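## Task

Pick up the tube on the shelved bench by the window and insert it fully into any hole of the tube rack on the shelved bench by the door. It fails if the tube touches the floor, or if it tips over or is left leaning.

## Robot and tools

ROBOT. TidyBot++: a wheeled base (0.54 m long, 0.50 m wide, 0.38 m tall) on four driven casters carrying one seven-joint arm with a two-finger gripper. The shoulder sits 0.12 m ahead of the base centre, 0.68 m up. Links: upper arm 0.42 m, forearm 0.31 m, hand 0.31 m from wrist to the hand point. Cameras: base_camera (fixed on the base) and wrist_camera (on the hand, looking where it points). Loose objects may occasionally get nudged by something.

FRAMES. Base frame: origin on the floor below the base centre, x ahead, y to the left, z up, metres. hand_pose and hand_target are reported here; the hand point is midway between the finger pads, its z axis runs out along the fingers, and the fingers close along its y axis. The odometry frame is the base frame as it stood when the scene began; base_odometry is wheel-count based (slip counts as travel) and drifts a few cm and degrees over many moves. Heading is in rad, left positive, -3.142 to 3.142. base_tilt is in degrees, forward and right positive.

move. One action per call, built from any of base, joints, target, plus optional speeds; all parts start at once. Extra keys: cameras (list of base_camera, wrist_camera or all; omitted/null/all gives both, [] gives none) and blocking (true or omitted waits until everything rests; false returns in about 0.5 s while motion continues). A call with no action just reports state and images.
- base: an object of relative offsets from where the base last reported itself, measured along the base axes at the start: translate_m (forward +, -2 to 2 m), strafe_m (left +, -2 to 2 m), rotate_rad (counter-clockwise +, -6.3 to 6.3 rad). Base moves time out after 14 s.
- joints: absolute targets by name, radians: joint_1_rad (any angle; positive turns the arm clockwise from above, opposite to heading), joint_2_rad (-2.249 to 2.249, shoulder, 0 upright, + leans forward), joint_3_rad (any), joint_4_rad (-2.579 to 2.579, elbow, 0 straight, negative bends forward with joint_3 at 3.14), joint_5_rad (any), joint_6_rad (-2.099 to 2.099, wrist), joint_7_rad (any; with hand down, + is counter-clockwise from above, at 1.57 fingers open left/right), gripper_pos (0 open to 1 closed). Unlimited joints take the short way round, so send steps under half a turn.
- target: one list of seven numbers, an absolute hand pose in the base frame: [x, y, z, qw, qx, qy, qz], metres then unit quaternion. With target, joints may only contain gripper_pos.
- speeds: per-action caps: translate_m/strafe_m 0.05 to 0.5 m/s (give it under only one key when combining), rotate_rad 0.1 to 1.57 rad/s, gripper_pos 0.234 to 0.993 per s. Defaults are the maxima.
Unknown keys make a call invalid; out-of-range numbers get it refused. After a refusal or an uncommanded stop (contact_stop, time_out, torque fault), the rest of that reply's move/wait/finished_scene calls are skipped.

wait: seconds 0 to 10, plus cameras; returns early once motion ends. stop: brakes all running motions (cameras optional). zoom_image: camera plus region [x0, y0, x1, y1] in pixels, at most 504x504, from the top-left of that camera's latest image (base_camera 644x364, wrist_camera 644x476). finished_scene: scene, this scene's integer number; irreversible, and the result gives the next task.

RESULTS. base_status, joint_status, hand_status: done, moving, off_target (rested short, may still push), not_followed, contact_stop, time_out, stopped, torque_fault, limit_stop_at_motor_heat. hand done means within 10 mm and 2 degrees; most target moves end off_target within about 3 cm. To correct, add (wanted position minus hand_pose) to your last target; to hold still, resend hand_target, not hand_pose. 'joint command not followed' or 'pose unreachable' means a check withheld the arm (e.g. self-collision, with a cause:); unreachable poses may wander 10 s then time_out. motor_effort is percent of max torque, peak in brackets. 'ARM HIT' flags a hard hit on the base or itself. on_its_own lists uncommanded activity. Motor temperatures: one per joint; MOTOR HOT appears at 60 °C, and at 75 °C the arm sags in an over-temperature stop lasting 30-60 s. The 'pictures' line names the images in order.

GRIPPER. Gap is about 85 x (1 - gripper_pos) mm. Blocked fingers squeeze about 100-130 N and lock; aiming about 0.01 past first contact grips softer. off_target means an object stopped them; done at 1 means empty.

CAUTIONS. Nothing prevents the arm striking the base or furniture, and blocked joints keep pushing. Straight-down hand reaches at most about 0.94 m high, only near the base. Loads make the arm sag; never command a loaded joint to its current reading. A snag above about 0.6 m while driving, or a stretched arm swinging sideways, can topple the robot; back away or retract to recover a lean. Torque limits: 104.5 N m for joints 1-4, 51.3 for 5-7; exceeding one freezes the arm for 10 s. Avoid drops, releasing moving items, slams, hard pushes and heavy gripper strain. Lower the tube gently until hand_pose stops descending, then open. The scene continues to run while you think.

Each tool is called in YAML: its name, and indented under it one key for each argument.

## Session

move:

Scene clock: 0.00 s.
Motor temperatures (°C): [40 41 44 43 49 47 53]
base_odometry: x=+0.000 y=+0.000 heading=+0.000
base_tilt: forward=+0.0 right=+0.3
base_status: not commanded
joint_positions: joint_1_rad=+0.050 joint_2_rad=-0.317 joint_3_rad=+3.183 joint_4_rad=-2.526 joint_5_rad=+0.035 joint_6_rad=-0.825 joint_7_rad=+1.551 gripper_pos=+0.000
joint_status: not commanded
motor_effort: joint_1_rad=+0 joint_2_rad=-2 joint_3_rad=+0 joint_4_rad=+12 joint_5_rad=+1 joint_6_rad=+3 joint_7_rad=+0
hand_pose: x=+0.2731 y=-0.0192 z=+0.5848 quat_wxyz=(+0.009, +0.998, -0.044, +0.053) (m; base frame)
hand_target: x=+0.2727 y=-0.0191 z=+0.5846 quat_wxyz=(+0.009, +0.998, -0.044, +0.053) (m; base frame)
hand_status: not commanded
pictures: base_camera, wrist_camera
camera_calibration:
wrist_camera: T_world_to_cam=[[-0.175584, -0.981448, 0.077008, -0.0169879], [-0.98377, 0.171985, -0.0511569, 0.350352], [0.0369636, -0.0847405, -0.995717, 0.707949], [0, 0, 0, 1]] pos_world=[0.315515, -0.0169361, 0.724148]

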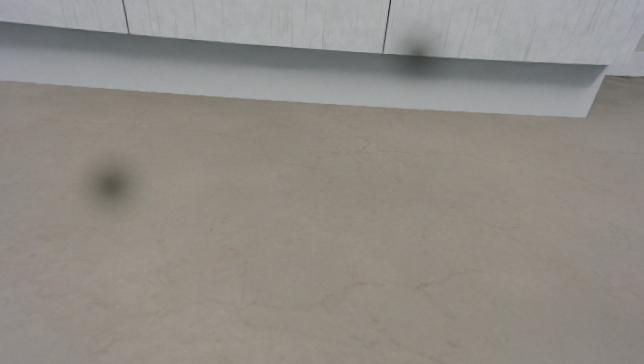

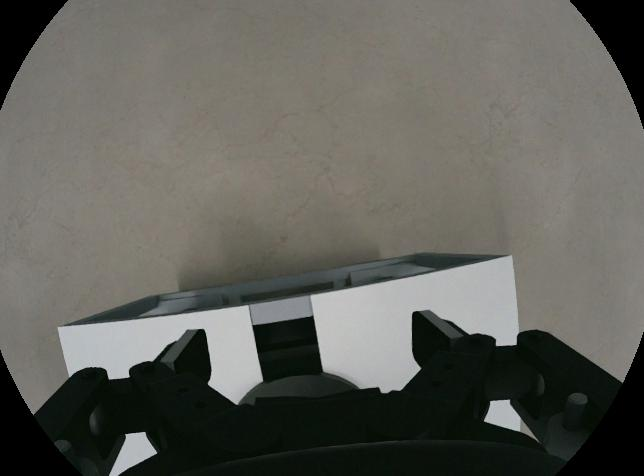

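move:
  joints: {"joint_1_rad":0,"joint_2_rad":-0.5,"joint_3_rad":3.14,"joint_4_rad":-1.9,"joint_5_rad":0,"joint_6_rad":-0.4,"joint_7_rad":1.57}

Scene clock: 2.30 s.
Motor temperatures (°C): [40 41 44 43 49 47 53]
move: done
base_odometry: x=+0.000 y=+0.000 heading=+0.000
base_tilt: forward=+0.0 right=+0.3
base_status: not commanded
joint_positions: joint_1_rad=+0.022 joint_2_rad=-0.480 joint_3_rad=+3.165 joint_4_rad=-1.939 joint_5_rad=+0.035 joint_6_rad=-0.495 joint_7_rad=+1.551 gripper_pos=+0.000
joint_status: all done
motor_effort: joint_1_rad=+0(1) joint_2_rad=-4(6) joint_3_rad=+0(2) joint_4_rad=+19(19) joint_5_rad=+0(2) joint_6_rad=+10(11) joint_7_rad=+0(1)
hand_pose: x=+0.5256 y=-0.0242 z=+0.9737 quat_wxyz=(+0.017, +0.829, -0.021, +0.559) (m; base frame)
hand_target: x=+0.5302 y=+0.0022 z=+1.0338 quat_wxyz=(+0.000, +0.783, +0.000, +0.622) (m; base frame)
hand_status: not commanded
pictures: base_camera, wrist_camera
camera_calibration:
wrist_camera: T_world_to_cam=[[-0.151642, -0.987531, -0.042271, 0.0958777], [-0.419855, 0.103069, -0.90172, 1.14959], [0.894833, -0.118991, -0.430249, 0.0831045], [0, 0, 0, 1]] pos_world=[0.422835, -0.0139165, 1.07642]

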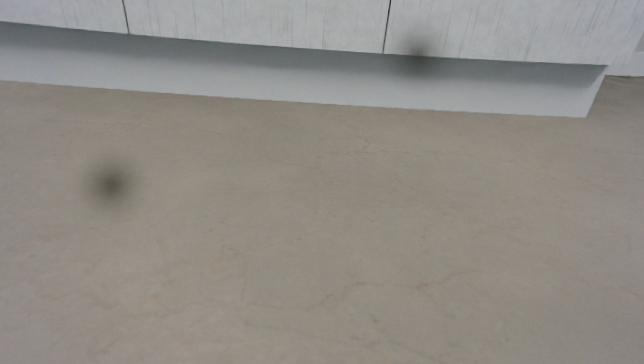

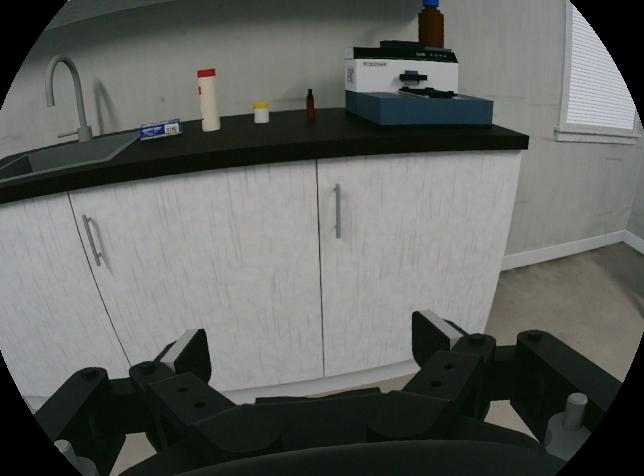

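move:
  base: {"rotate_rad":-1.2}
  cameras: ["wrist_camera"]

move:
  base: {"rotate_rad":-1.2}
  cameras: ["wrist_camera"]

move:
  base: {"rotate_rad":-1.2}
  cameras: ["wrist_camera"]

move:
  base: {"rotate_rad":-1.2}
  cameras: ["wrist_camera"]

Scene clock: 4.80 s.
Motor temperatures (°C): [40 41 44 43 49 47 53]
move: done
base_odometry: x=+0.000 y=+0.000 heading=-1.200
base_tilt: forward=+0.0 right=+0.2
base_status: done
joint_positions: joint_1_rad=+0.016 joint_2_rad=-0.480 joint_3_rad=+3.157 joint_4_rad=-1.939 joint_5_rad=+0.034 joint_6_rad=-0.491 joint_7_rad=+1.551 gripper_pos=+0.000
joint_status: not commanded
motor_effort: joint_1_rad=+0(1) joint_2_rad=-4(5) joint_3_rad=+1(2) joint_4_rad=+19(19) joint_5_rad=+0(2) joint_6_rad=+10(11) joint_7_rad=+0(1)
hand_pose: x=+0.5262 y=-0.0178 z=+0.9748 quat_wxyz=(+0.015, +0.828, -0.015, +0.561) (m; base frame)
hand_target: x=+0.5302 y=+0.0022 z=+1.0338 quat_wxyz=(+0.000, +0.783, +0.000, +0.622) (m; base frame)
hand_status: not commanded
pictures: wrist_camera
camera_calibration:
wrist_camera: T_world_to_cam=[[-0.138577, -0.989558, -0.0396344, 0.0928645], [-0.417677, 0.0946847, -0.903649, 1.15081], [0.897966, -0.108671, -0.426437, 0.078575], [0, 0, 0, 1]] pos_world=[0.422978, -0.00853065, 1.07712]

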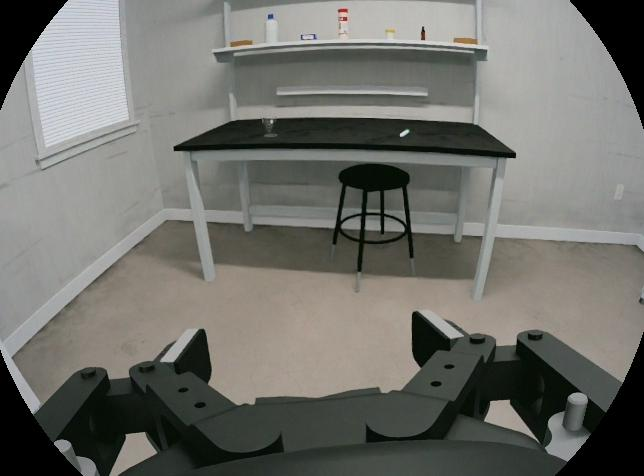

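Scene clock: 6.83 s.
Motor temperatures (°C): [40 41 44 43 49 47 53]
move: done
base_odometry: x=+0.000 y=+0.000 heading=-2.399
base_tilt: forward=+0.0 right=+0.3
base_status: done
joint_positions: joint_1_rad=+0.014 joint_2_rad=-0.480 joint_3_rad=+3.154 joint_4_rad=-1.939 joint_5_rad=+0.033 joint_6_rad=-0.491 joint_7_rad=+1.551 gripper_pos=+0.000
joint_status: not commanded
motor_effort: joint_1_rad=+0(1) joint_2_rad=-4(5) joint_3_rad=+0(2) joint_4_rad=+19(19) joint_5_rad=+1(2) joint_6_rad=+10(11) joint_7_rad=+0(1)
hand_pose: x=+0.5263 y=-0.0155 z=+0.9750 quat_wxyz=(+0.014, +0.828, -0.012, +0.561) (m; base frame)
hand_target: x=+0.5302 y=+0.0022 z=+1.0338 quat_wxyz=(+0.000, +0.783, +0.000, +0.622) (m; base frame)
hand_status: not commanded
pictures: wrist_camera
camera_calibration:
wrist_camera: T_world_to_cam=[[-0.134177, -0.990194, -0.0388818, 0.0920328], [-0.417601, 0.0920827, -0.903953, 1.151], [0.898669, -0.105053, -0.425861, 0.0779056], [0, 0, 0, 1]] pos_world=[0.422997, -0.00667302, 1.07721]

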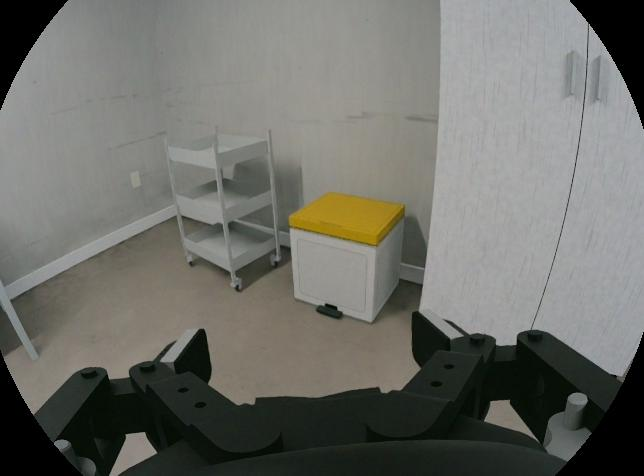

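Scene clock: 8.87 s.
Motor temperatures (°C): [40 41 44 43 49 47 53]
move: done
base_odometry: x=+0.000 y=+0.000 heading=+2.685
base_tilt: forward=+0.0 right=+0.2
base_status: done
joint_positions: joint_1_rad=+0.013 joint_2_rad=-0.480 joint_3_rad=+3.152 joint_4_rad=-1.939 joint_5_rad=+0.033 joint_6_rad=-0.490 joint_7_rad=+1.551 gripper_pos=+0.000
joint_status: not commanded
motor_effort: joint_1_rad=+0(1) joint_2_rad=-4(5) joint_3_rad=+0(2) joint_4_rad=+19(19) joint_5_rad=+0(2) joint_6_rad=+9(11) joint_7_rad=+0(1)
hand_pose: x=+0.5264 y=-0.0143 z=+0.9751 quat_wxyz=(+0.013, +0.827, -0.011, +0.561) (m; base frame)
hand_target: x=+0.5302 y=+0.0022 z=+1.0338 quat_wxyz=(+0.000, +0.783, +0.000, +0.622) (m; base frame)
hand_status: not commanded
pictures: wrist_camera
camera_calibration:
wrist_camera: T_world_to_cam=[[-0.131814, -0.990522, -0.0386152, 0.0917423], [-0.417598, 0.0908173, -0.904082, 1.15108], [0.89902, -0.103045, -0.425611, 0.0776159], [0, 0, 0, 1]] pos_world=[0.423003, -0.00566723, 1.07725]

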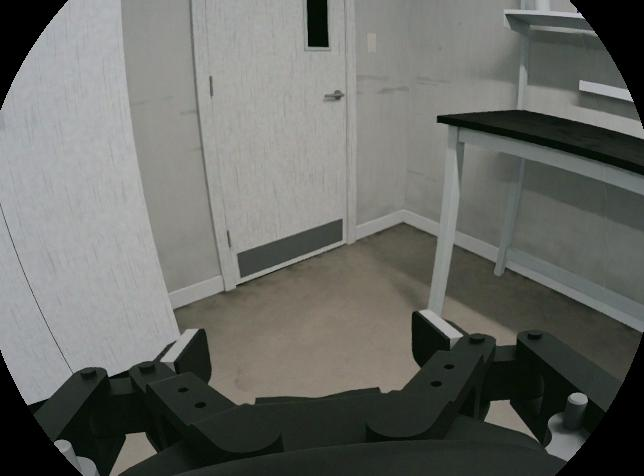

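Scene clock: 10.90 s.
Motor temperatures (°C): [40 41 44 43 49 47 53]
move: done
base_odometry: x=+0.000 y=+0.000 heading=+1.485
base_tilt: forward=+0.0 right=+0.2
base_status: done
joint_positions: joint_1_rad=+0.013 joint_2_rad=-0.480 joint_3_rad=+3.151 joint_4_rad=-1.939 joint_5_rad=+0.033 joint_6_rad=-0.490 joint_7_rad=+1.551 gripper_pos=+0.000
joint_status: not commanded
motor_effort: joint_1_rad=+0(1) joint_2_rad=-4(5) joint_3_rad=+0(2) joint_4_rad=+18(19) joint_5_rad=+1(2) joint_6_rad=+9(11) joint_7_rad=+0(1)
hand_pose: x=+0.5264 y=-0.0136 z=+0.9751 quat_wxyz=(+0.013, +0.827, -0.011, +0.561) (m; base frame)
hand_target: x=+0.5302 y=+0.0022 z=+1.0338 quat_wxyz=(+0.000, +0.783, +0.000, +0.622) (m; base frame)
hand_status: not commanded
pictures: wrist_camera
camera_calibration:
wrist_camera: T_world_to_cam=[[-0.130392, -0.990716, -0.0384577, 0.0915659], [-0.417562, 0.0900554, -0.904175, 1.15113], [0.899244, -0.101839, -0.425428, 0.0774026], [0, 0, 0, 1]] pos_world=[0.423006, -0.00506746, 1.07728]

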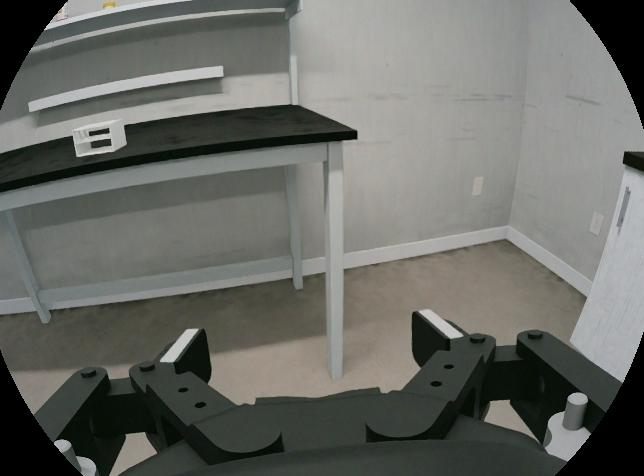

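move:
  base: {"rotate_rad":-3.035}
  cameras: ["wrist_camera"]

move:
  base: {"translate_m":1.0,"strafe_m":0.1}
  cameras: ["wrist_camera"]

Scene clock: 15.97 s.
Motor temperatures (°C): [40 41 44 43 49 47 53]
move: done
base_odometry: x=+0.000 y=+0.000 heading=-1.550
base_tilt: forward=+0.0 right=+0.3
base_status: done
joint_positions: joint_1_rad=+0.012 joint_2_rad=-0.480 joint_3_rad=+3.151 joint_4_rad=-1.939 joint_5_rad=+0.033 joint_6_rad=-0.489 joint_7_rad=+1.551 gripper_pos=+0.000
joint_status: not commanded
motor_effort: joint_1_rad=+0(1) joint_2_rad=-4(5) joint_3_rad=+0(3) joint_4_rad=+19(19) joint_5_rad=+1(2) joint_6_rad=+10(11) joint_7_rad=+0(1)
hand_pose: x=+0.5265 y=-0.0131 z=+0.9753 quat_wxyz=(+0.013, +0.827, -0.010, +0.562) (m; base frame)
hand_target: x=+0.5302 y=+0.0022 z=+1.0338 quat_wxyz=(+0.000, +0.783, +0.000, +0.622) (m; base frame)
hand_status: not commanded
pictures: wrist_camera
camera_calibration:
wrist_camera: T_world_to_cam=[[-0.129386, -0.990844, -0.038566, 0.0916635], [-0.416987, 0.0896554, -0.90448, 1.15131], [0.899656, -0.100945, -0.42477, 0.0766131], [0, 0, 0, 1]] pos_world=[0.423015, -0.00466279, 1.07741]

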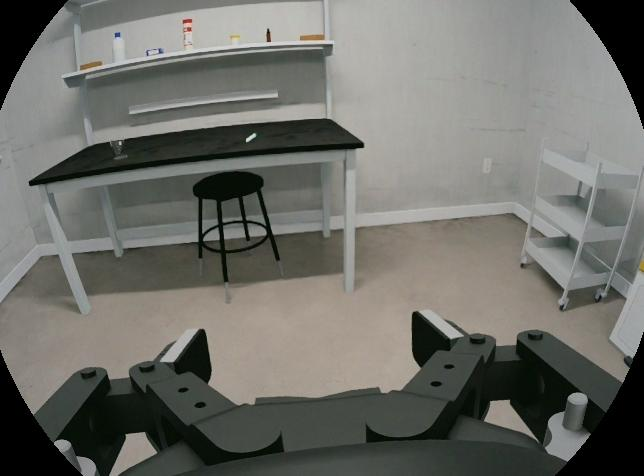

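Scene clock: 19.33 s.
Motor temperatures (°C): [40 41 44 43 49 47 53]
move: done
base_odometry: x=+0.121 y=-0.998 heading=-1.550
base_tilt: forward=+0.0 right=+0.3
base_status: done
joint_positions: joint_1_rad=+0.012 joint_2_rad=-0.489 joint_3_rad=+3.151 joint_4_rad=-1.939 joint_5_rad=+0.033 joint_6_rad=-0.488 joint_7_rad=+1.551 gripper_pos=+0.000
joint_status: not commanded
motor_effort: joint_1_rad=+0(0) joint_2_rad=-4(6) joint_3_rad=+0(1) joint_4_rad=+18(19) joint_5_rad=+1(2) joint_6_rad=+11(11) joint_7_rad=+0(1)
hand_pose: x=+0.5239 y=-0.0130 z=+0.9794 quat_wxyz=(+0.013, +0.824, -0.010, +0.566) (m; base frame)
hand_target: x=+0.5302 y=+0.0022 z=+1.0338 quat_wxyz=(+0.000, +0.783, +0.000, +0.622) (m; base frame)
hand_status: not commanded
pictures: wrist_camera
camera_calibration:
wrist_camera: T_world_to_cam=[[-0.12895, -0.990853, -0.0397696, 0.0924714], [-0.407553, 0.0895146, -0.908783, 1.1532], [0.904031, -0.100979, -0.415368, 0.0692343], [0, 0, 0, 1]] pos_world=[0.419326, -0.00461185, 1.08045]

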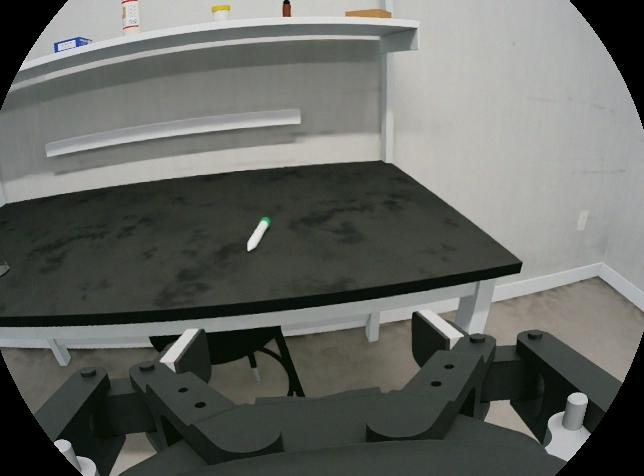

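move:
  base: {"translate_m":0.54,"strafe_m":0.045}
  cameras: ["wrist_camera"]

move:
  target: [0.55, 0.0, 0.9, 0, 1, 0, 0]

Scene clock: 23.37 s.
Motor temperatures (°C): [40 41 44 43 49 47 53]
move: done
base_odometry: x=+0.177 y=-1.537 heading=-1.550
base_tilt: forward=+0.0 right=+0.3
base_status: done
joint_positions: joint_1_rad=+0.012 joint_2_rad=-0.492 joint_3_rad=+3.151 joint_4_rad=-1.939 joint_5_rad=+0.033 joint_6_rad=-0.488 joint_7_rad=+1.551 gripper_pos=+0.000
joint_status: not commanded
motor_effort: joint_1_rad=+0(0) joint_2_rad=-4(6) joint_3_rad=+0(1) joint_4_rad=+19(19) joint_5_rad=+1(2) joint_6_rad=+10(11) joint_7_rad=+0(1)
hand_pose: x=+0.5229 y=-0.0130 z=+0.9811 quat_wxyz=(+0.013, +0.823, -0.010, +0.568) (m; base frame)
hand_target: x=+0.5302 y=+0.0022 z=+1.0338 quat_wxyz=(+0.000, +0.783, +0.000, +0.622) (m; base frame)
hand_status: not commanded
pictures: wrist_camera
camera_calibration:
wrist_camera: T_world_to_cam=[[-0.128753, -0.990859, -0.0402694, 0.0928206], [-0.403575, 0.089447, -0.910564, 1.15402], [0.905842, -0.100986, -0.411402, 0.0659605], [0, 0, 0, 1]] pos_world=[0.417936, -0.00459075, 1.08169]

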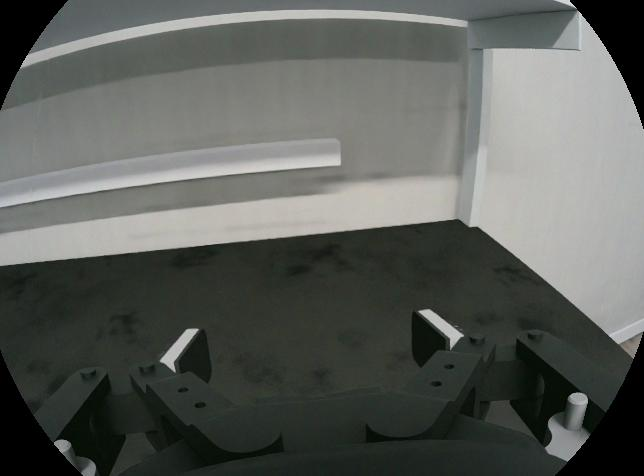

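Scene clock: 26.23 s.
Motor temperatures (°C): [40 41 44 43 49 47 53]
move: off_target
base_odometry: x=+0.177 y=-1.537 heading=-1.550
base_tilt: forward=+0.1 right=+0.3
base_status: not commanded
joint_positions: joint_1_rad=+0.004 joint_2_rad=+0.306 joint_3_rad=+3.158 joint_4_rad=-0.809 joint_5_rad=+0.022 joint_6_rad=-1.941 joint_7_rad=+1.551 gripper_pos=+0.000
joint_status: not commanded
motor_effort: joint_1_rad=+0(1) joint_2_rad=-23(24) joint_3_rad=+0(1) joint_4_rad=+14(20) joint_5_rad=+1(2) joint_6_rad=+3(11) joint_7_rad=+0(1)
hand_pose: x=+0.5544 y=-0.0126 z=+0.9112 quat_wxyz=(+0.012, +0.999, -0.024, +0.043) (m; base frame)
hand_target: x=+0.5500 y=+0.0000 z=+0.9000 quat_wxyz=(+0.000, +1.000, +0.000, +0.000) (m; base frame)
hand_status: off_target (0.017 m and 5.8 deg from the pose sent, 0.087 m and 69.2 deg at the start)
pictures: base_camera, wrist_camera
camera_calibration:
wrist_camera: T_world_to_cam=[[-0.135716, -0.98676, 0.088806, -0.0192413], [-0.99058, 0.1335, -0.0304628, 0.62705], [0.0182038, -0.0921037, -0.995583, 1.03325], [0, 0, 0, 1]] pos_world=[0.599723, -0.00753193, 1.04949]

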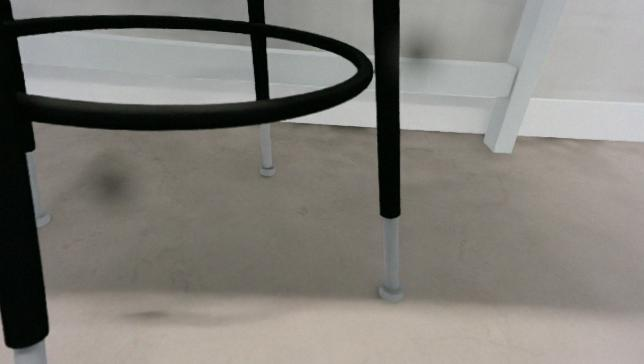

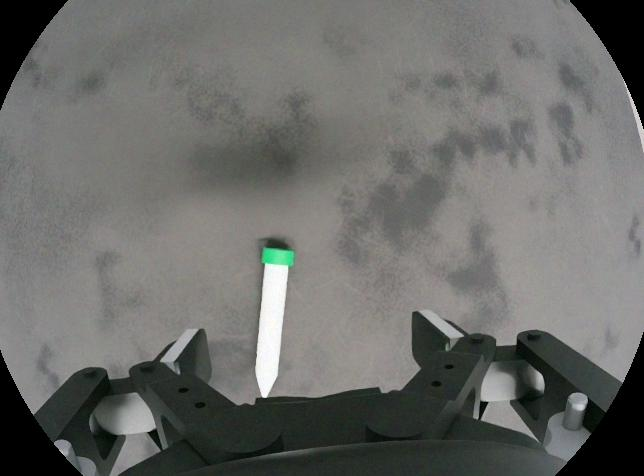

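move:
  target: [0.562, 0.018, 0.82, -0.01, 0.993, -0.100, -0.04]

Scene clock: 29.03 s.
Motor temperatures (°C): [40 41 44 43 49 47 53]
move: off_target
base_odometry: x=+0.177 y=-1.537 heading=-1.550
base_tilt: forward=+0.0 right=+0.2
base_status: not commanded
joint_positions: joint_1_rad=-0.028 joint_2_rad=+0.338 joint_3_rad=+3.173 joint_4_rad=-0.967 joint_5_rad=-0.012 joint_6_rad=-1.901 joint_7_rad=+1.400 gripper_pos=+0.000
joint_status: not commanded
motor_effort: joint_1_rad=+0(0) joint_2_rad=-24(26) joint_3_rad=+0(1) joint_4_rad=+14(15) joint_5_rad=+1(1) joint_6_rad=+1(3) joint_7_rad=+0(1)
hand_pose: x=+0.5419 y=+0.0059 z=+0.8505 quat_wxyz=(+0.002, +0.996, -0.085, -0.032) (m; base frame)
hand_target: x=+0.5620 y=+0.0180 z=+0.8200 quat_wxyz=(-0.010, +0.994, -0.100, -0.040) (m; base frame)
hand_status: off_target (0.038 m and 2.4 deg from the pose sent, 0.097 m and 13.1 deg at the start)
pictures: base_camera, wrist_camera
camera_calibration:
wrist_camera: T_world_to_cam=[[-0.24212, -0.966246, 0.0880132, 0.0609592], [-0.960397, 0.251567, 0.119796, 0.465513], [-0.137893, -0.0555227, -0.98889, 1.05342], [0, 0, 0, 1]] pos_world=[0.607096, 0.000282366, 0.98058]

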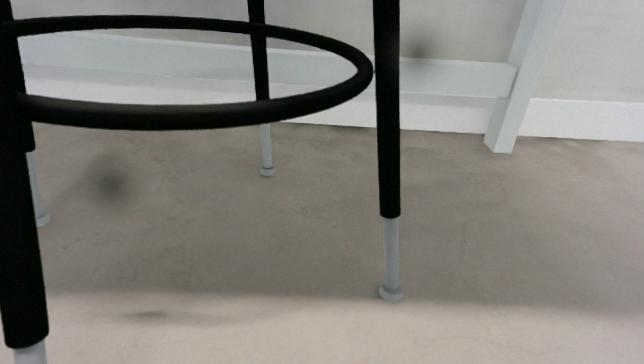

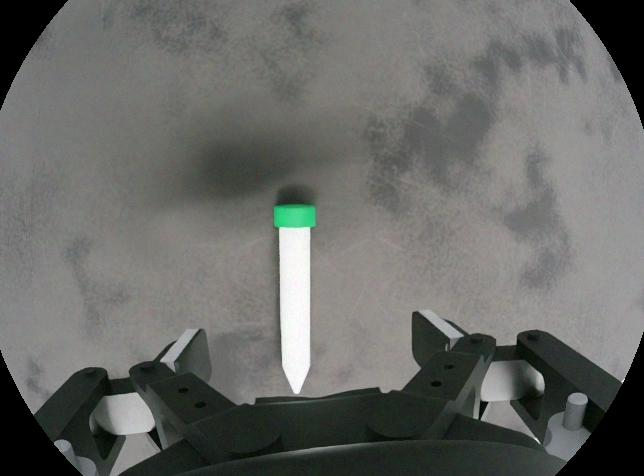

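move:
  target: [0.586, 0.02, 0.775, -0.01, 0.993, -0.105, -0.02]
  cameras: ["wrist_camera"]

Scene clock: 32.13 s.
Motor temperatures (°C): [40 41 44 43 49 47 53]
move: off_target
base_odometry: x=+0.177 y=-1.537 heading=-1.550
base_tilt: forward=+0.0 right=+0.2
base_status: not commanded
joint_positions: joint_1_rad=-0.035 joint_2_rad=+0.354 joint_3_rad=+3.174 joint_4_rad=-1.081 joint_5_rad=-0.013 joint_6_rad=-1.740 joint_7_rad=+1.389 gripper_pos=+0.000
joint_status: not commanded
motor_effort: joint_1_rad=+0(0) joint_2_rad=-25(27) joint_3_rad=+1(1) joint_4_rad=+14(15) joint_5_rad=+1(1) joint_6_rad=+2(2) joint_7_rad=+0(1)
hand_pose: x=+0.5661 y=+0.0090 z=+0.8078 quat_wxyz=(+0.001, +0.996, -0.088, -0.017) (m; base frame)
hand_target: x=+0.5860 y=+0.0200 z=+0.7750 quat_wxyz=(-0.010, +0.994, -0.105, -0.020) (m; base frame)
hand_status: off_target (0.040 m and 2.4 deg from the pose sent, 0.089 m and 3.1 deg at the start)
pictures: wrist_camera
camera_calibration:
wrist_camera: T_world_to_cam=[[-0.250619, -0.964749, 0.0803099, 0.0845572], [-0.962167, 0.257388, 0.0893664, 0.518642], [-0.106887, -0.0548746, -0.992756, 1.00024], [0, 0, 0, 1]] pos_world=[0.627124, 0.00297196, 0.939851]

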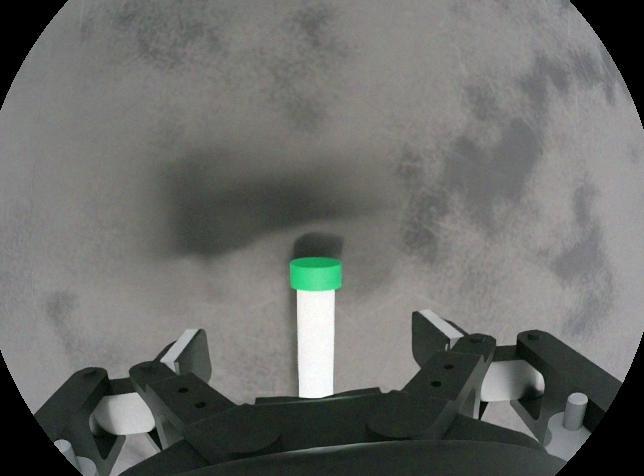

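move:
  target: [0.594, 0.018, 0.752, -0.01, 0.993, -0.105, -0.003]
  cameras: ["wrist_camera"]

Scene clock: 33.40 s.
Motor temperatures (°C): [40 41 44 43 49 47 53]
move: off_target
base_odometry: x=+0.177 y=-1.537 heading=-1.550
base_tilt: forward=+0.0 right=+0.3
base_status: not commanded
joint_positions: joint_1_rad=-0.035 joint_2_rad=+0.354 joint_3_rad=+3.174 joint_4_rad=-1.166 joint_5_rad=-0.013 joint_6_rad=-1.628 joint_7_rad=+1.388 gripper_pos=+0.000
joint_status: not commanded
motor_effort: joint_1_rad=+0(0) joint_2_rad=-25(26) joint_3_rad=+0(1) joint_4_rad=+14(15) joint_5_rad=+2(2) joint_6_rad=+1(2) joint_7_rad=+0(1)
hand_pose: x=+0.5769 y=+0.0088 z=+0.7810 quat_wxyz=(-0.001, +0.996, -0.088, -0.003) (m; base frame)
hand_target: x=+0.5940 y=+0.0180 z=+0.7520 quat_wxyz=(-0.010, +0.994, -0.105, -0.003) (m; base frame)
hand_status: off_target (0.035 m and 2.2 deg from the pose sent, 0.063 m and 2.8 deg at the start)
pictures: wrist_camera
camera_calibration:
wrist_camera: T_world_to_cam=[[-0.253951, -0.964432, 0.0733507, 0.0965669], [-0.963858, 0.258656, 0.0638365, 0.552337], [-0.0805385, -0.0544883, -0.995261, 0.961592], [0, 0, 0, 1]] pos_world=[0.634343, 0.0026627, 0.914693]

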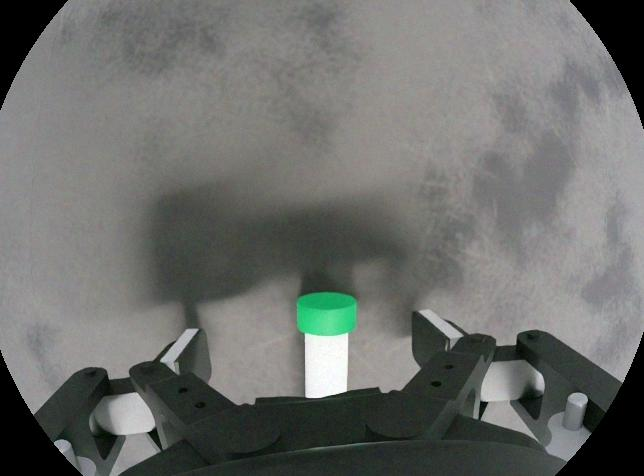

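move:
  joints: {"gripper_pos":0.84}
  speeds: {"gripper_pos":0.3}
  cameras: ["wrist_camera"]

Scene clock: 37.03 s.
Motor temperatures (°C): [40 41 44 43 49 47 53]
move: off_target
base_odometry: x=+0.177 y=-1.537 heading=-1.550
base_tilt: forward=+0.0 right=+0.3
base_status: not commanded
joint_positions: joint_1_rad=-0.037 joint_2_rad=+0.345 joint_3_rad=+3.178 joint_4_rad=-1.166 joint_5_rad=-0.018 joint_6_rad=-1.625 joint_7_rad=+1.388 gripper_pos=+0.794
joint_status: gripper_pos off_target (ended at +0.794, target +0.840)
motor_effort: joint_1_rad=-1(1) joint_2_rad=-13(25) joint_3_rad=+0(2) joint_4_rad=+7(15) joint_5_rad=-1(2) joint_6_rad=+2(3) joint_7_rad=-1(1)
hand_pose: x=+0.5772 y=+0.0097 z=+0.7853 quat_wxyz=(-0.003, +0.996, -0.089, +0.003) (m; base frame)
hand_target: x=+0.5940 y=+0.0180 z=+0.7520 quat_wxyz=(-0.010, +0.994, -0.105, -0.003) (m; base frame)
hand_status: not commanded
pictures: wrist_camera
camera_calibration:
wrist_camera: T_world_to_cam=[[-0.256359, -0.964327, 0.0659842, 0.104368], [-0.964224, 0.259902, 0.0521827, 0.561495], [-0.0674706, -0.0502461, -0.996455, 0.959256], [0, 0, 0, 1]] pos_world=[0.632884, 0.00291029, 0.919669]

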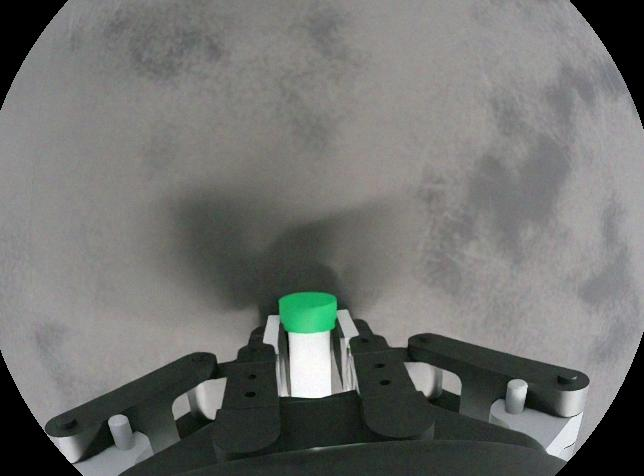

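move:
  target: [0.56, 0.0, 0.90, 0, 0.9962, -0.0872, 0]
  cameras: ["wrist_camera"]

move:
  base: {"translate_m":-0.55}
  cameras: []

move:
  joints: {"joint_1_rad":0,"joint_2_rad":-0.6,"joint_3_rad":3.14,"joint_4_rad":-2.1,"joint_5_rad":0,"joint_6_rad":-0.0,"joint_7_rad":1.55}
  cameras: ["wrist_camera"]

Scene clock: 39.10 s.
Motor temperatures (°C): [40 41 44 43 49 47 53]
move: off_target
base_odometry: x=+0.177 y=-1.537 heading=-1.550
base_tilt: forward=+0.1 right=+0.3
base_status: not commanded
joint_positions: joint_1_rad=-0.037 joint_2_rad=+0.367 joint_3_rad=+3.186 joint_4_rad=-0.760 joint_5_rad=-0.018 joint_6_rad=-1.957 joint_7_rad=+1.389 gripper_pos=+0.794
joint_status: not commanded
motor_effort: joint_1_rad=+0(1) joint_2_rad=-25(29) joint_3_rad=+0(1) joint_4_rad=+14(16) joint_5_rad=+1(1) joint_6_rad=+3(5) joint_7_rad=+0(1)
hand_pose: x=+0.5724 y=+0.0080 z=+0.8986 quat_wxyz=(-0.003, +0.996, -0.089, +0.029) (m; base frame)
hand_target: x=+0.5600 y=+0.0000 z=+0.9000 quat_wxyz=(+0.000, +0.996, -0.087, +0.000) (m; base frame)
hand_status: off_target (0.015 m and 3.4 deg from the pose sent, 0.116 m and 0.5 deg at the start)
pictures: wrist_camera
camera_calibration:
wrist_camera: T_world_to_cam=[[-0.260371, -0.963784, 0.057682, 0.103815], [-0.965381, 0.260842, 0.000661355, 0.59834], [-0.0156833, -0.0555129, -0.998335, 1.04388], [0, 0, 0, 1]] pos_world=[0.621029, 0.00193205, 1.03576]

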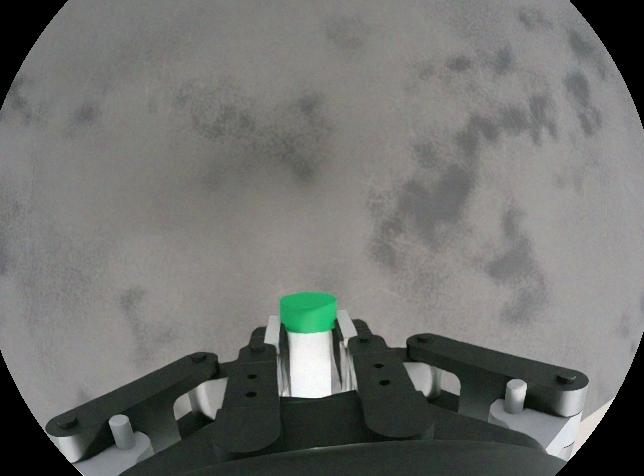

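Scene clock: 41.67 s.
Motor temperatures (°C): [40 41 44 43 49 47 53]
move: done
base_odometry: x=+0.166 y=-0.987 heading=-1.550
base_tilt: forward=+0.0 right=+0.3
base_status: done
joint_positions: joint_1_rad=-0.037 joint_2_rad=+0.367 joint_3_rad=+3.189 joint_4_rad=-0.758 joint_5_rad=-0.018 joint_6_rad=-1.967 joint_7_rad=+1.389 gripper_pos=+0.794
joint_status: not commanded
motor_effort: joint_1_rad=+0(2) joint_2_rad=-25(30) joint_3_rad=+0(1) joint_4_rad=+13(15) joint_5_rad=+1(2) joint_6_rad=+2(3) joint_7_rad=+0(1)
hand_pose: x=+0.5695 y=+0.0067 z=+0.8989 quat_wxyz=(-0.002, +0.996, -0.091, +0.025) (m; base frame)
hand_target: x=+0.5600 y=+0.0000 z=+0.9000 quat_wxyz=(+0.000, +0.996, -0.087, +0.000) (m; base frame)
hand_status: not commanded
pictures: none
No camera images: "cameras" was empty.

Scene clock: 44.83 s.
Motor temperatures (°C): [40 41 44 43 49 47 53]
move: done
base_odometry: x=+0.166 y=-0.987 heading=-1.550
base_tilt: forward=+0.0 right=+0.3
base_status: not commanded
joint_positions: joint_1_rad=-0.022 joint_2_rad=-0.580 joint_3_rad=+3.165 joint_4_rad=-2.059 joint_5_rad=-0.018 joint_6_rad=-0.097 joint_7_rad=+1.514 gripper_pos=+0.794
joint_status: all done
motor_effort: joint_1_rad=+0(1) joint_2_rad=-2(26) joint_3_rad=+0(1) joint_4_rad=+19(20) joint_5_rad=+0(2) joint_6_rad=+11(12) joint_7_rad=+0(1)
hand_pose: x=+0.5130 y=-0.0018 z=+1.0609 quat_wxyz=(-0.032, +0.708, -0.029, +0.704) (m; base frame)
hand_target: x=+0.5055 y=+0.0022 z=+1.0733 quat_wxyz=(-0.008, +0.682, -0.006, +0.732) (m; base frame)
hand_status: not commanded
pictures: wrist_camera
camera_calibration:
wrist_camera: T_world_to_cam=[[-0.0695814, -0.983522, -0.166864, 0.209878], [-0.0630637, 0.171271, -0.983204, 1.12413], [0.995581, -0.0578896, -0.0739418, -0.295064], [0, 0, 0, 1]] pos_world=[0.379255, -0.00319317, 1.11845]

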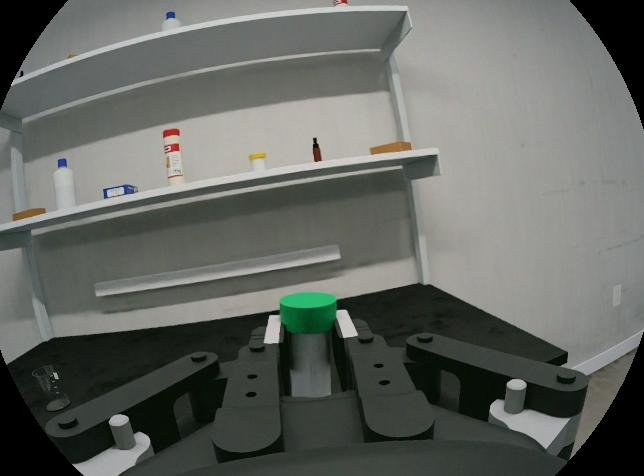

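move:
  base: {"rotate_rad":3.14}
  cameras: ["wrist_camera"]

Scene clock: 48.47 s.
Motor temperatures (°C): [40 41 44 43 49 47 53]
move: done
base_odometry: x=+0.166 y=-0.987 heading=+1.589
base_tilt: forward=+0.0 right=+0.3
base_status: done
joint_positions: joint_1_rad=-0.017 joint_2_rad=-0.580 joint_3_rad=+3.157 joint_4_rad=-2.060 joint_5_rad=-0.018 joint_6_rad=-0.094 joint_7_rad=+1.515 gripper_pos=+0.794
joint_status: not commanded
motor_effort: joint_1_rad=+0(1) joint_2_rad=-2(3) joint_3_rad=+0(2) joint_4_rad=+19(19) joint_5_rad=+1(2) joint_6_rad=+11(12) joint_7_rad=-1(1)
hand_pose: x=+0.5129 y=+0.0004 z=+1.0615 quat_wxyz=(-0.031, +0.708, -0.027, +0.705) (m; base frame)
hand_target: x=+0.5055 y=+0.0022 z=+1.0733 quat_wxyz=(-0.008, +0.682, -0.006, +0.732) (m; base frame)
hand_status: not commanded
pictures: wrist_camera
camera_calibration:
wrist_camera: T_world_to_cam=[[-0.0679185, -0.984431, -0.162117, 0.206226], [-0.0606882, 0.166268, -0.984211, 1.12425], [0.995843, -0.0570076, -0.071036, -0.298013], [0, 0, 0, 1]] pos_world=[0.379009, -0.000900972, 1.11877]

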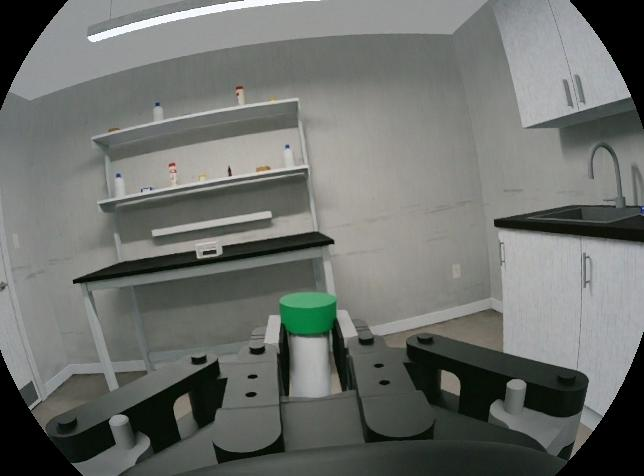

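move:
  base: {"translate_m":1.35,"strafe_m":0.45}
  joints: {"joint_6_rad":-0.6,"joint_1_rad":0,"joint_2_rad":-0.6,"joint_3_rad":3.14,"joint_4_rad":-2.0,"joint_5_rad":0,"joint_7_rad":1.55}
  cameras: ["wrist_camera"]

Scene clock: 53.13 s.
Motor temperatures (°C): [40 41 44 43 49 47 53]
move: done
base_odometry: x=-0.309 y=+0.355 heading=+1.590
base_tilt: forward=+0.0 right=+0.3
base_status: done
joint_positions: joint_1_rad=-0.017 joint_2_rad=-0.591 joint_3_rad=+3.157 joint_4_rad=-2.041 joint_5_rad=-0.018 joint_6_rad=-0.533 joint_7_rad=+1.515 gripper_pos=+0.794
joint_status: all done
motor_effort: joint_1_rad=+0(1) joint_2_rad=-1(3) joint_3_rad=+0(2) joint_4_rad=+18(21) joint_5_rad=+1(2) joint_6_rad=+10(12) joint_7_rad=+0(1)
hand_pose: x=+0.4819 y=+0.0036 z=+0.9444 quat_wxyz=(-0.028, +0.836, -0.028, +0.547) (m; base frame)
hand_target: x=+0.4742 y=+0.0021 z=+0.9530 quat_wxyz=(-0.006, +0.841, -0.008, +0.540) (m; base frame)
hand_status: not commanded
pictures: wrist_camera
camera_calibration:
wrist_camera: T_world_to_cam=[[-0.115203, -0.9859, -0.121362, 0.172591], [-0.449297, 0.160681, -0.878814, 1.09431], [0.885924, -0.0467147, -0.461473, 0.146384], [0, 0, 0, 1]] pos_world=[0.381866, 0.0011616, 1.05019]

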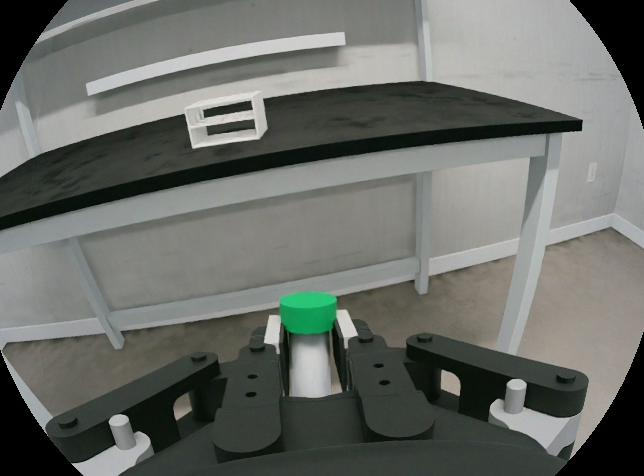

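zoom_image:
  camera: "wrist_camera"
  region: [170, 70, 290, 160]

Scaled by 4.200.

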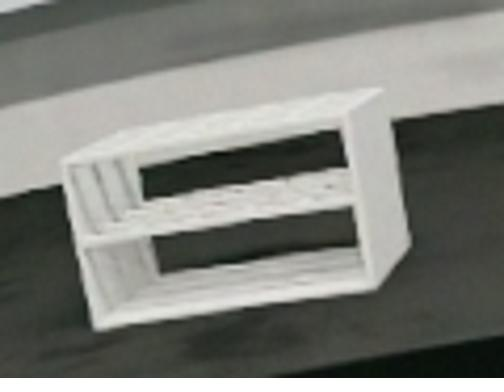

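move:
  joints: {"joint_1_rad":0,"joint_2_rad":0.0,"joint_3_rad":3.14,"joint_4_rad":-0.8,"joint_5_rad":0,"joint_6_rad":-1.6,"joint_7_rad":1.55}
  cameras: []

move:
  base: {"translate_m":0.42,"strafe_m":0.08}
  cameras: ["wrist_camera"]

Scene clock: 58.77 s.
Motor temperatures (°C): [40 41 44 43 49 47 53]
move: done
base_odometry: x=-0.309 y=+0.355 heading=+1.590
base_tilt: forward=+0.0 right=+0.2
base_status: not commanded
joint_positions: joint_1_rad=-0.017 joint_2_rad=-0.039 joint_3_rad=+3.157 joint_4_rad=-0.840 joint_5_rad=-0.018 joint_6_rad=-1.520 joint_7_rad=+1.515 gripper_pos=+0.794
joint_status: all done
motor_effort: joint_1_rad=+0(1) joint_2_rad=-13(14) joint_3_rad=+0(2) joint_4_rad=+14(20) joint_5_rad=+0(2) joint_6_rad=+8(11) joint_7_rad=+0(1)
hand_pose: x=+0.5562 y=+0.0076 z=+1.1086 quat_wxyz=(-0.020, +0.917, -0.021, +0.398) (m; base frame)
hand_target: x=+0.5548 y=+0.0020 z=+1.0920 quat_wxyz=(-0.004, +0.932, -0.009, +0.362) (m; base frame)
hand_status: not commanded
pictures: none
No camera images: "cameras" was empty.

Scene clock: 60.97 s.
Motor temperatures (°C): [40 41 44 43 49 47 53]
move: done
base_odometry: x=-0.397 y=+0.773 heading=+1.590
base_tilt: forward=+0.1 right=+0.3
base_status: done
joint_positions: joint_1_rad=-0.017 joint_2_rad=-0.020 joint_3_rad=+3.157 joint_4_rad=-0.836 joint_5_rad=-0.018 joint_6_rad=-1.525 joint_7_rad=+1.515 gripper_pos=+0.794
joint_status: not commanded
motor_effort: joint_1_rad=+0(1) joint_2_rad=-14(17) joint_3_rad=+0(1) joint_4_rad=+14(15) joint_5_rad=+1(2) joint_6_rad=+9(10) joint_7_rad=+0(1)
hand_pose: x=+0.5633 y=+0.0077 z=+1.1010 quat_wxyz=(-0.020, +0.921, -0.022, +0.389) (m; base frame)
hand_target: x=+0.5548 y=+0.0020 z=+1.0920 quat_wxyz=(-0.004, +0.932, -0.009, +0.362) (m; base frame)
hand_status: not commanded
pictures: wrist_camera
camera_calibration:
wrist_camera: T_world_to_cam=[[-0.133128, -0.989291, -0.0598279, 0.147368], [-0.731161, 0.138785, -0.667939, 1.19463], [0.66909, -0.0451774, -0.741807, 0.577474], [0, 0, 0, 1]] pos_world=[0.506706, 0.0060809, 1.23513]

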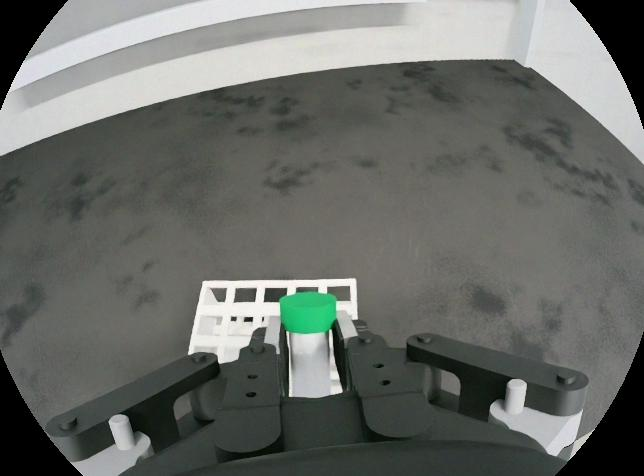

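move:
  base: {"translate_m":-0.12}
  cameras: ["wrist_camera"]

zoom_image:
  camera: "wrist_camera"
  region: [160, 180, 380, 340]

Scene clock: 62.63 s.
Motor temperatures (°C): [40 41 44 44 49 47 53]
move: done
base_odometry: x=-0.395 y=+0.653 heading=+1.591
base_tilt: forward=+0.0 right=+0.3
base_status: done
joint_positions: joint_1_rad=-0.016 joint_2_rad=-0.019 joint_3_rad=+3.156 joint_4_rad=-0.834 joint_5_rad=-0.018 joint_6_rad=-1.527 joint_7_rad=+1.515 gripper_pos=+0.794
joint_status: not commanded
motor_effort: joint_1_rad=+0(1) joint_2_rad=-13(19) joint_3_rad=+0(2) joint_4_rad=+14(16) joint_5_rad=+0(1) joint_6_rad=+9(9) joint_7_rad=+0(0)
hand_pose: x=+0.5631 y=+0.0074 z=+1.1009 quat_wxyz=(-0.020, +0.921, -0.022, +0.389) (m; base frame)
hand_target: x=+0.5548 y=+0.0020 z=+1.0920 quat_wxyz=(-0.004, +0.932, -0.009, +0.362) (m; base frame)
hand_status: not commanded
pictures: wrist_camera
camera_calibration:
wrist_camera: T_world_to_cam=[[-0.133918, -0.989202, -0.0595344, 0.147138], [-0.732024, 0.139238, -0.666899, 1.19382], [0.667987, -0.0457293, -0.742766, 0.579254], [0, 0, 0, 1]] pos_world=[0.506677, 0.00581237, 1.23517]

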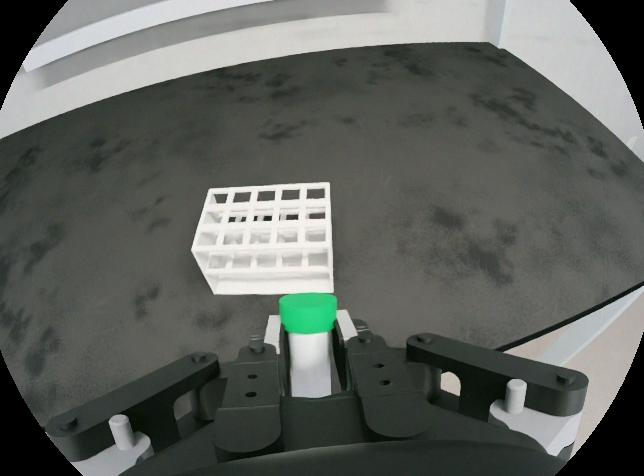

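Scaled by 2.291.

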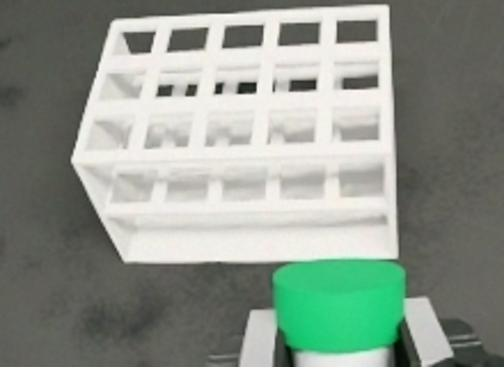

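move:
  target: [0.715, 0.037, 1.13, 0, 0.7071, 0, 0.7071]
  cameras: ["wrist_camera"]

Scene clock: 67.63 s.
Motor temperatures (°C): [40 41 44 44 49 47 53]
move: off_target
base_odometry: x=-0.395 y=+0.653 heading=+1.591
base_tilt: forward=+0.0 right=+0.3
base_status: not commanded
joint_positions: joint_1_rad=+0.332 joint_2_rad=-0.028 joint_3_rad=+2.728 joint_4_rad=-1.491 joint_5_rad=+0.710 joint_6_rad=-0.219 joint_7_rad=+0.840 gripper_pos=+0.794
joint_status: not commanded
motor_effort: joint_1_rad=+0(1) joint_2_rad=-16(18) joint_3_rad=+0(1) joint_4_rad=+19(20) joint_5_rad=+2(3) joint_6_rad=+8(10) joint_7_rad=+0(1)
hand_pose: x=+0.7247 y=+0.0123 z=+1.1167 quat_wxyz=(+0.017, +0.727, -0.027, +0.686) (m; base frame)
hand_target: x=+0.7150 y=+0.0370 z=+1.1300 quat_wxyz=(+0.000, +0.707, +0.000, +0.707) (m; base frame)
hand_status: off_target (0.030 m and 5.0 deg from the pose sent, 0.157 m and 44.4 deg at the start)
pictures: wrist_camera
camera_calibration:
wrist_camera: T_world_to_cam=[[-0.139799, -0.986123, -0.0895453, 0.212341], [-0.109174, 0.105233, -0.988437, 1.23008], [0.984143, -0.128406, -0.12237, -0.437644], [0, 0, 0, 1]] pos_world=[0.594681, 0.023754, 1.18131]

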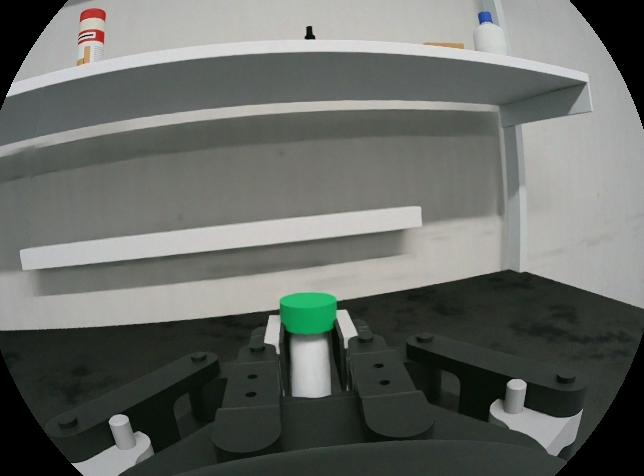

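move:
  target: [0.713, 0.065, 1.123, -0.017, 0.6865, 0.027, 0.7265]
  cameras: []

Scene clock: 71.43 s.
Motor temperatures (°C): [40 41 44 44 49 47 53]
move: off_target
base_odometry: x=-0.395 y=+0.653 heading=+1.591
base_tilt: forward=+0.0 right=+0.3
base_status: not commanded
joint_positions: joint_1_rad=+0.714 joint_2_rad=-0.041 joint_3_rad=+2.359 joint_4_rad=-1.561 joint_5_rad=-0.200 joint_6_rad=-0.053 joint_7_rad=+1.741 gripper_pos=+0.794
joint_status: not commanded
motor_effort: joint_1_rad=+0(0) joint_2_rad=-12(17) joint_3_rad=+1(1) joint_4_rad=+19(19) joint_5_rad=+1(2) joint_6_rad=+11(12) joint_7_rad=+0(1)
hand_pose: x=+0.7211 y=+0.0619 z=+1.1097 quat_wxyz=(-0.028, +0.711, +0.028, +0.702) (m; base frame)
hand_target: x=+0.7130 y=+0.0650 z=+1.1230 quat_wxyz=(-0.017, +0.686, +0.027, +0.726) (m; base frame)
hand_status: off_target (0.016 m and 4.2 deg from the pose sent, 0.054 m and 9.9 deg at the start)
pictures: none
No camera images: "cameras" was empty.

move:
  joints: {"joint_1_rad":0.02,"joint_2_rad":-0.04,"joint_3_rad":3.12,"joint_4_rad":-1.56,"joint_5_rad":0.02,"joint_6_rad":-0.0,"joint_7_rad":1.63}
  base: {"strafe_m":0.037}
  cameras: ["wrist_camera"]

Scene clock: 74.43 s.
Motor temperatures (°C): [40 41 44 44 49 47 53]
move: done
base_odometry: x=-0.432 y=+0.652 heading=+1.591
base_tilt: forward=+0.0 right=+0.2
base_status: done
joint_positions: joint_1_rad=+0.042 joint_2_rad=-0.048 joint_3_rad=+3.095 joint_4_rad=-1.562 joint_5_rad=-0.019 joint_6_rad=-0.052 joint_7_rad=+1.666 gripper_pos=+0.794
joint_status: all done
motor_effort: joint_1_rad=+0(2) joint_2_rad=-17(18) joint_3_rad=+1(3) joint_4_rad=+19(21) joint_5_rad=+0(1) joint_6_rad=+11(12) joint_7_rad=+0(1)
hand_pose: x=+0.7235 y=+0.0049 z=+1.1216 quat_wxyz=(+0.026, +0.705, +0.029, +0.708) (m; base frame)
hand_target: x=+0.7268 y=+0.0027 z=+1.1340 quat_wxyz=(+0.028, +0.688, +0.028, +0.724) (m; base frame)
hand_status: not commanded
pictures: wrist_camera
camera_calibration:
wrist_camera: T_world_to_cam=[[-0.0686917, -0.997633, -0.00320731, 0.0570335], [-0.0515031, 0.00675681, -0.99865, 1.20576], [0.996308, -0.0684338, -0.0518453, -0.525042], [0, 0, 0, 1]] pos_world=[0.589121, 0.0128208, 1.17709]

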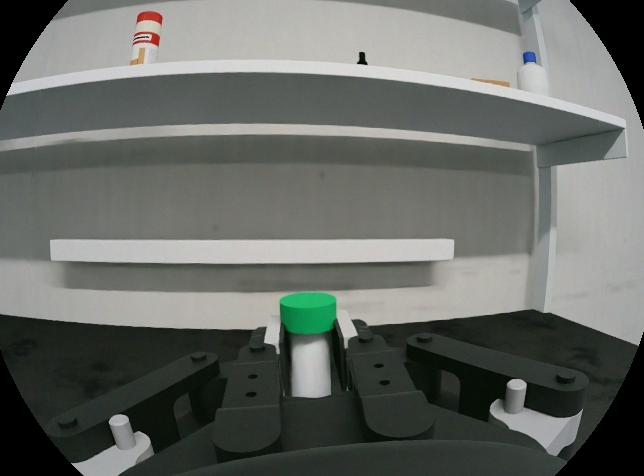

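move:
  joints: {"joint_1_rad":0.01,"joint_2_rad":-0.04,"joint_3_rad":3.12,"joint_4_rad":-1.665,"joint_5_rad":0.02,"joint_6_rad":0.11,"joint_7_rad":1.585}
  cameras: ["wrist_camera"]

Scene clock: 77.60 s.
Motor temperatures (°C): [40 41 44 44 49 47 53]
move: done
base_odometry: x=-0.432 y=+0.652 heading=+1.591
base_tilt: forward=+0.0 right=+0.2
base_status: not commanded
joint_positions: joint_1_rad=+0.032 joint_2_rad=-0.048 joint_3_rad=+3.096 joint_4_rad=-1.631 joint_5_rad=-0.017 joint_6_rad=+0.017 joint_7_rad=+1.621 gripper_pos=+0.794
joint_status: all done
motor_effort: joint_1_rad=+0(1) joint_2_rad=-17(18) joint_3_rad=+0(1) joint_4_rad=+19(21) joint_5_rad=+1(2) joint_6_rad=+10(12) joint_7_rad=+0(1)
hand_pose: x=+0.7239 y=+0.0107 z=+1.0993 quat_wxyz=(+0.008, +0.706, +0.017, +0.708) (m; base frame)
hand_target: x=+0.7266 y=+0.0094 z=+1.1025 quat_wxyz=(+0.008, +0.687, +0.017, +0.727) (m; base frame)
hand_status: not commanded
pictures: wrist_camera
camera_calibration:
wrist_camera: T_world_to_cam=[[-0.0593935, -0.997171, -0.0460596, 0.103222], [-0.0535359, 0.0492566, -0.99735, 1.18301], [0.996798, -0.0567703, -0.05631, -0.521781], [0, 0, 0, 1]] pos_world=[0.589574, 0.0150367, 1.15525]

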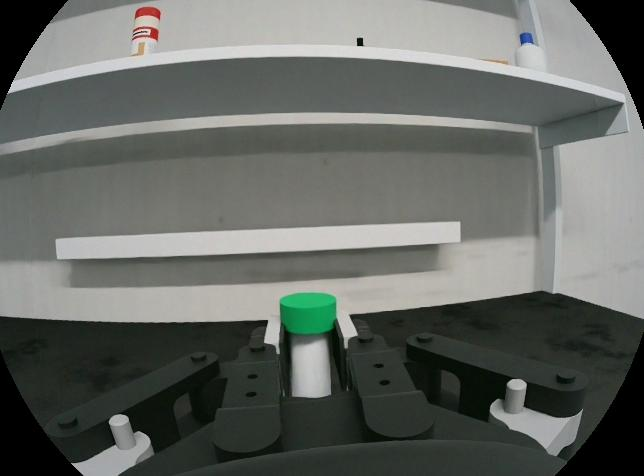

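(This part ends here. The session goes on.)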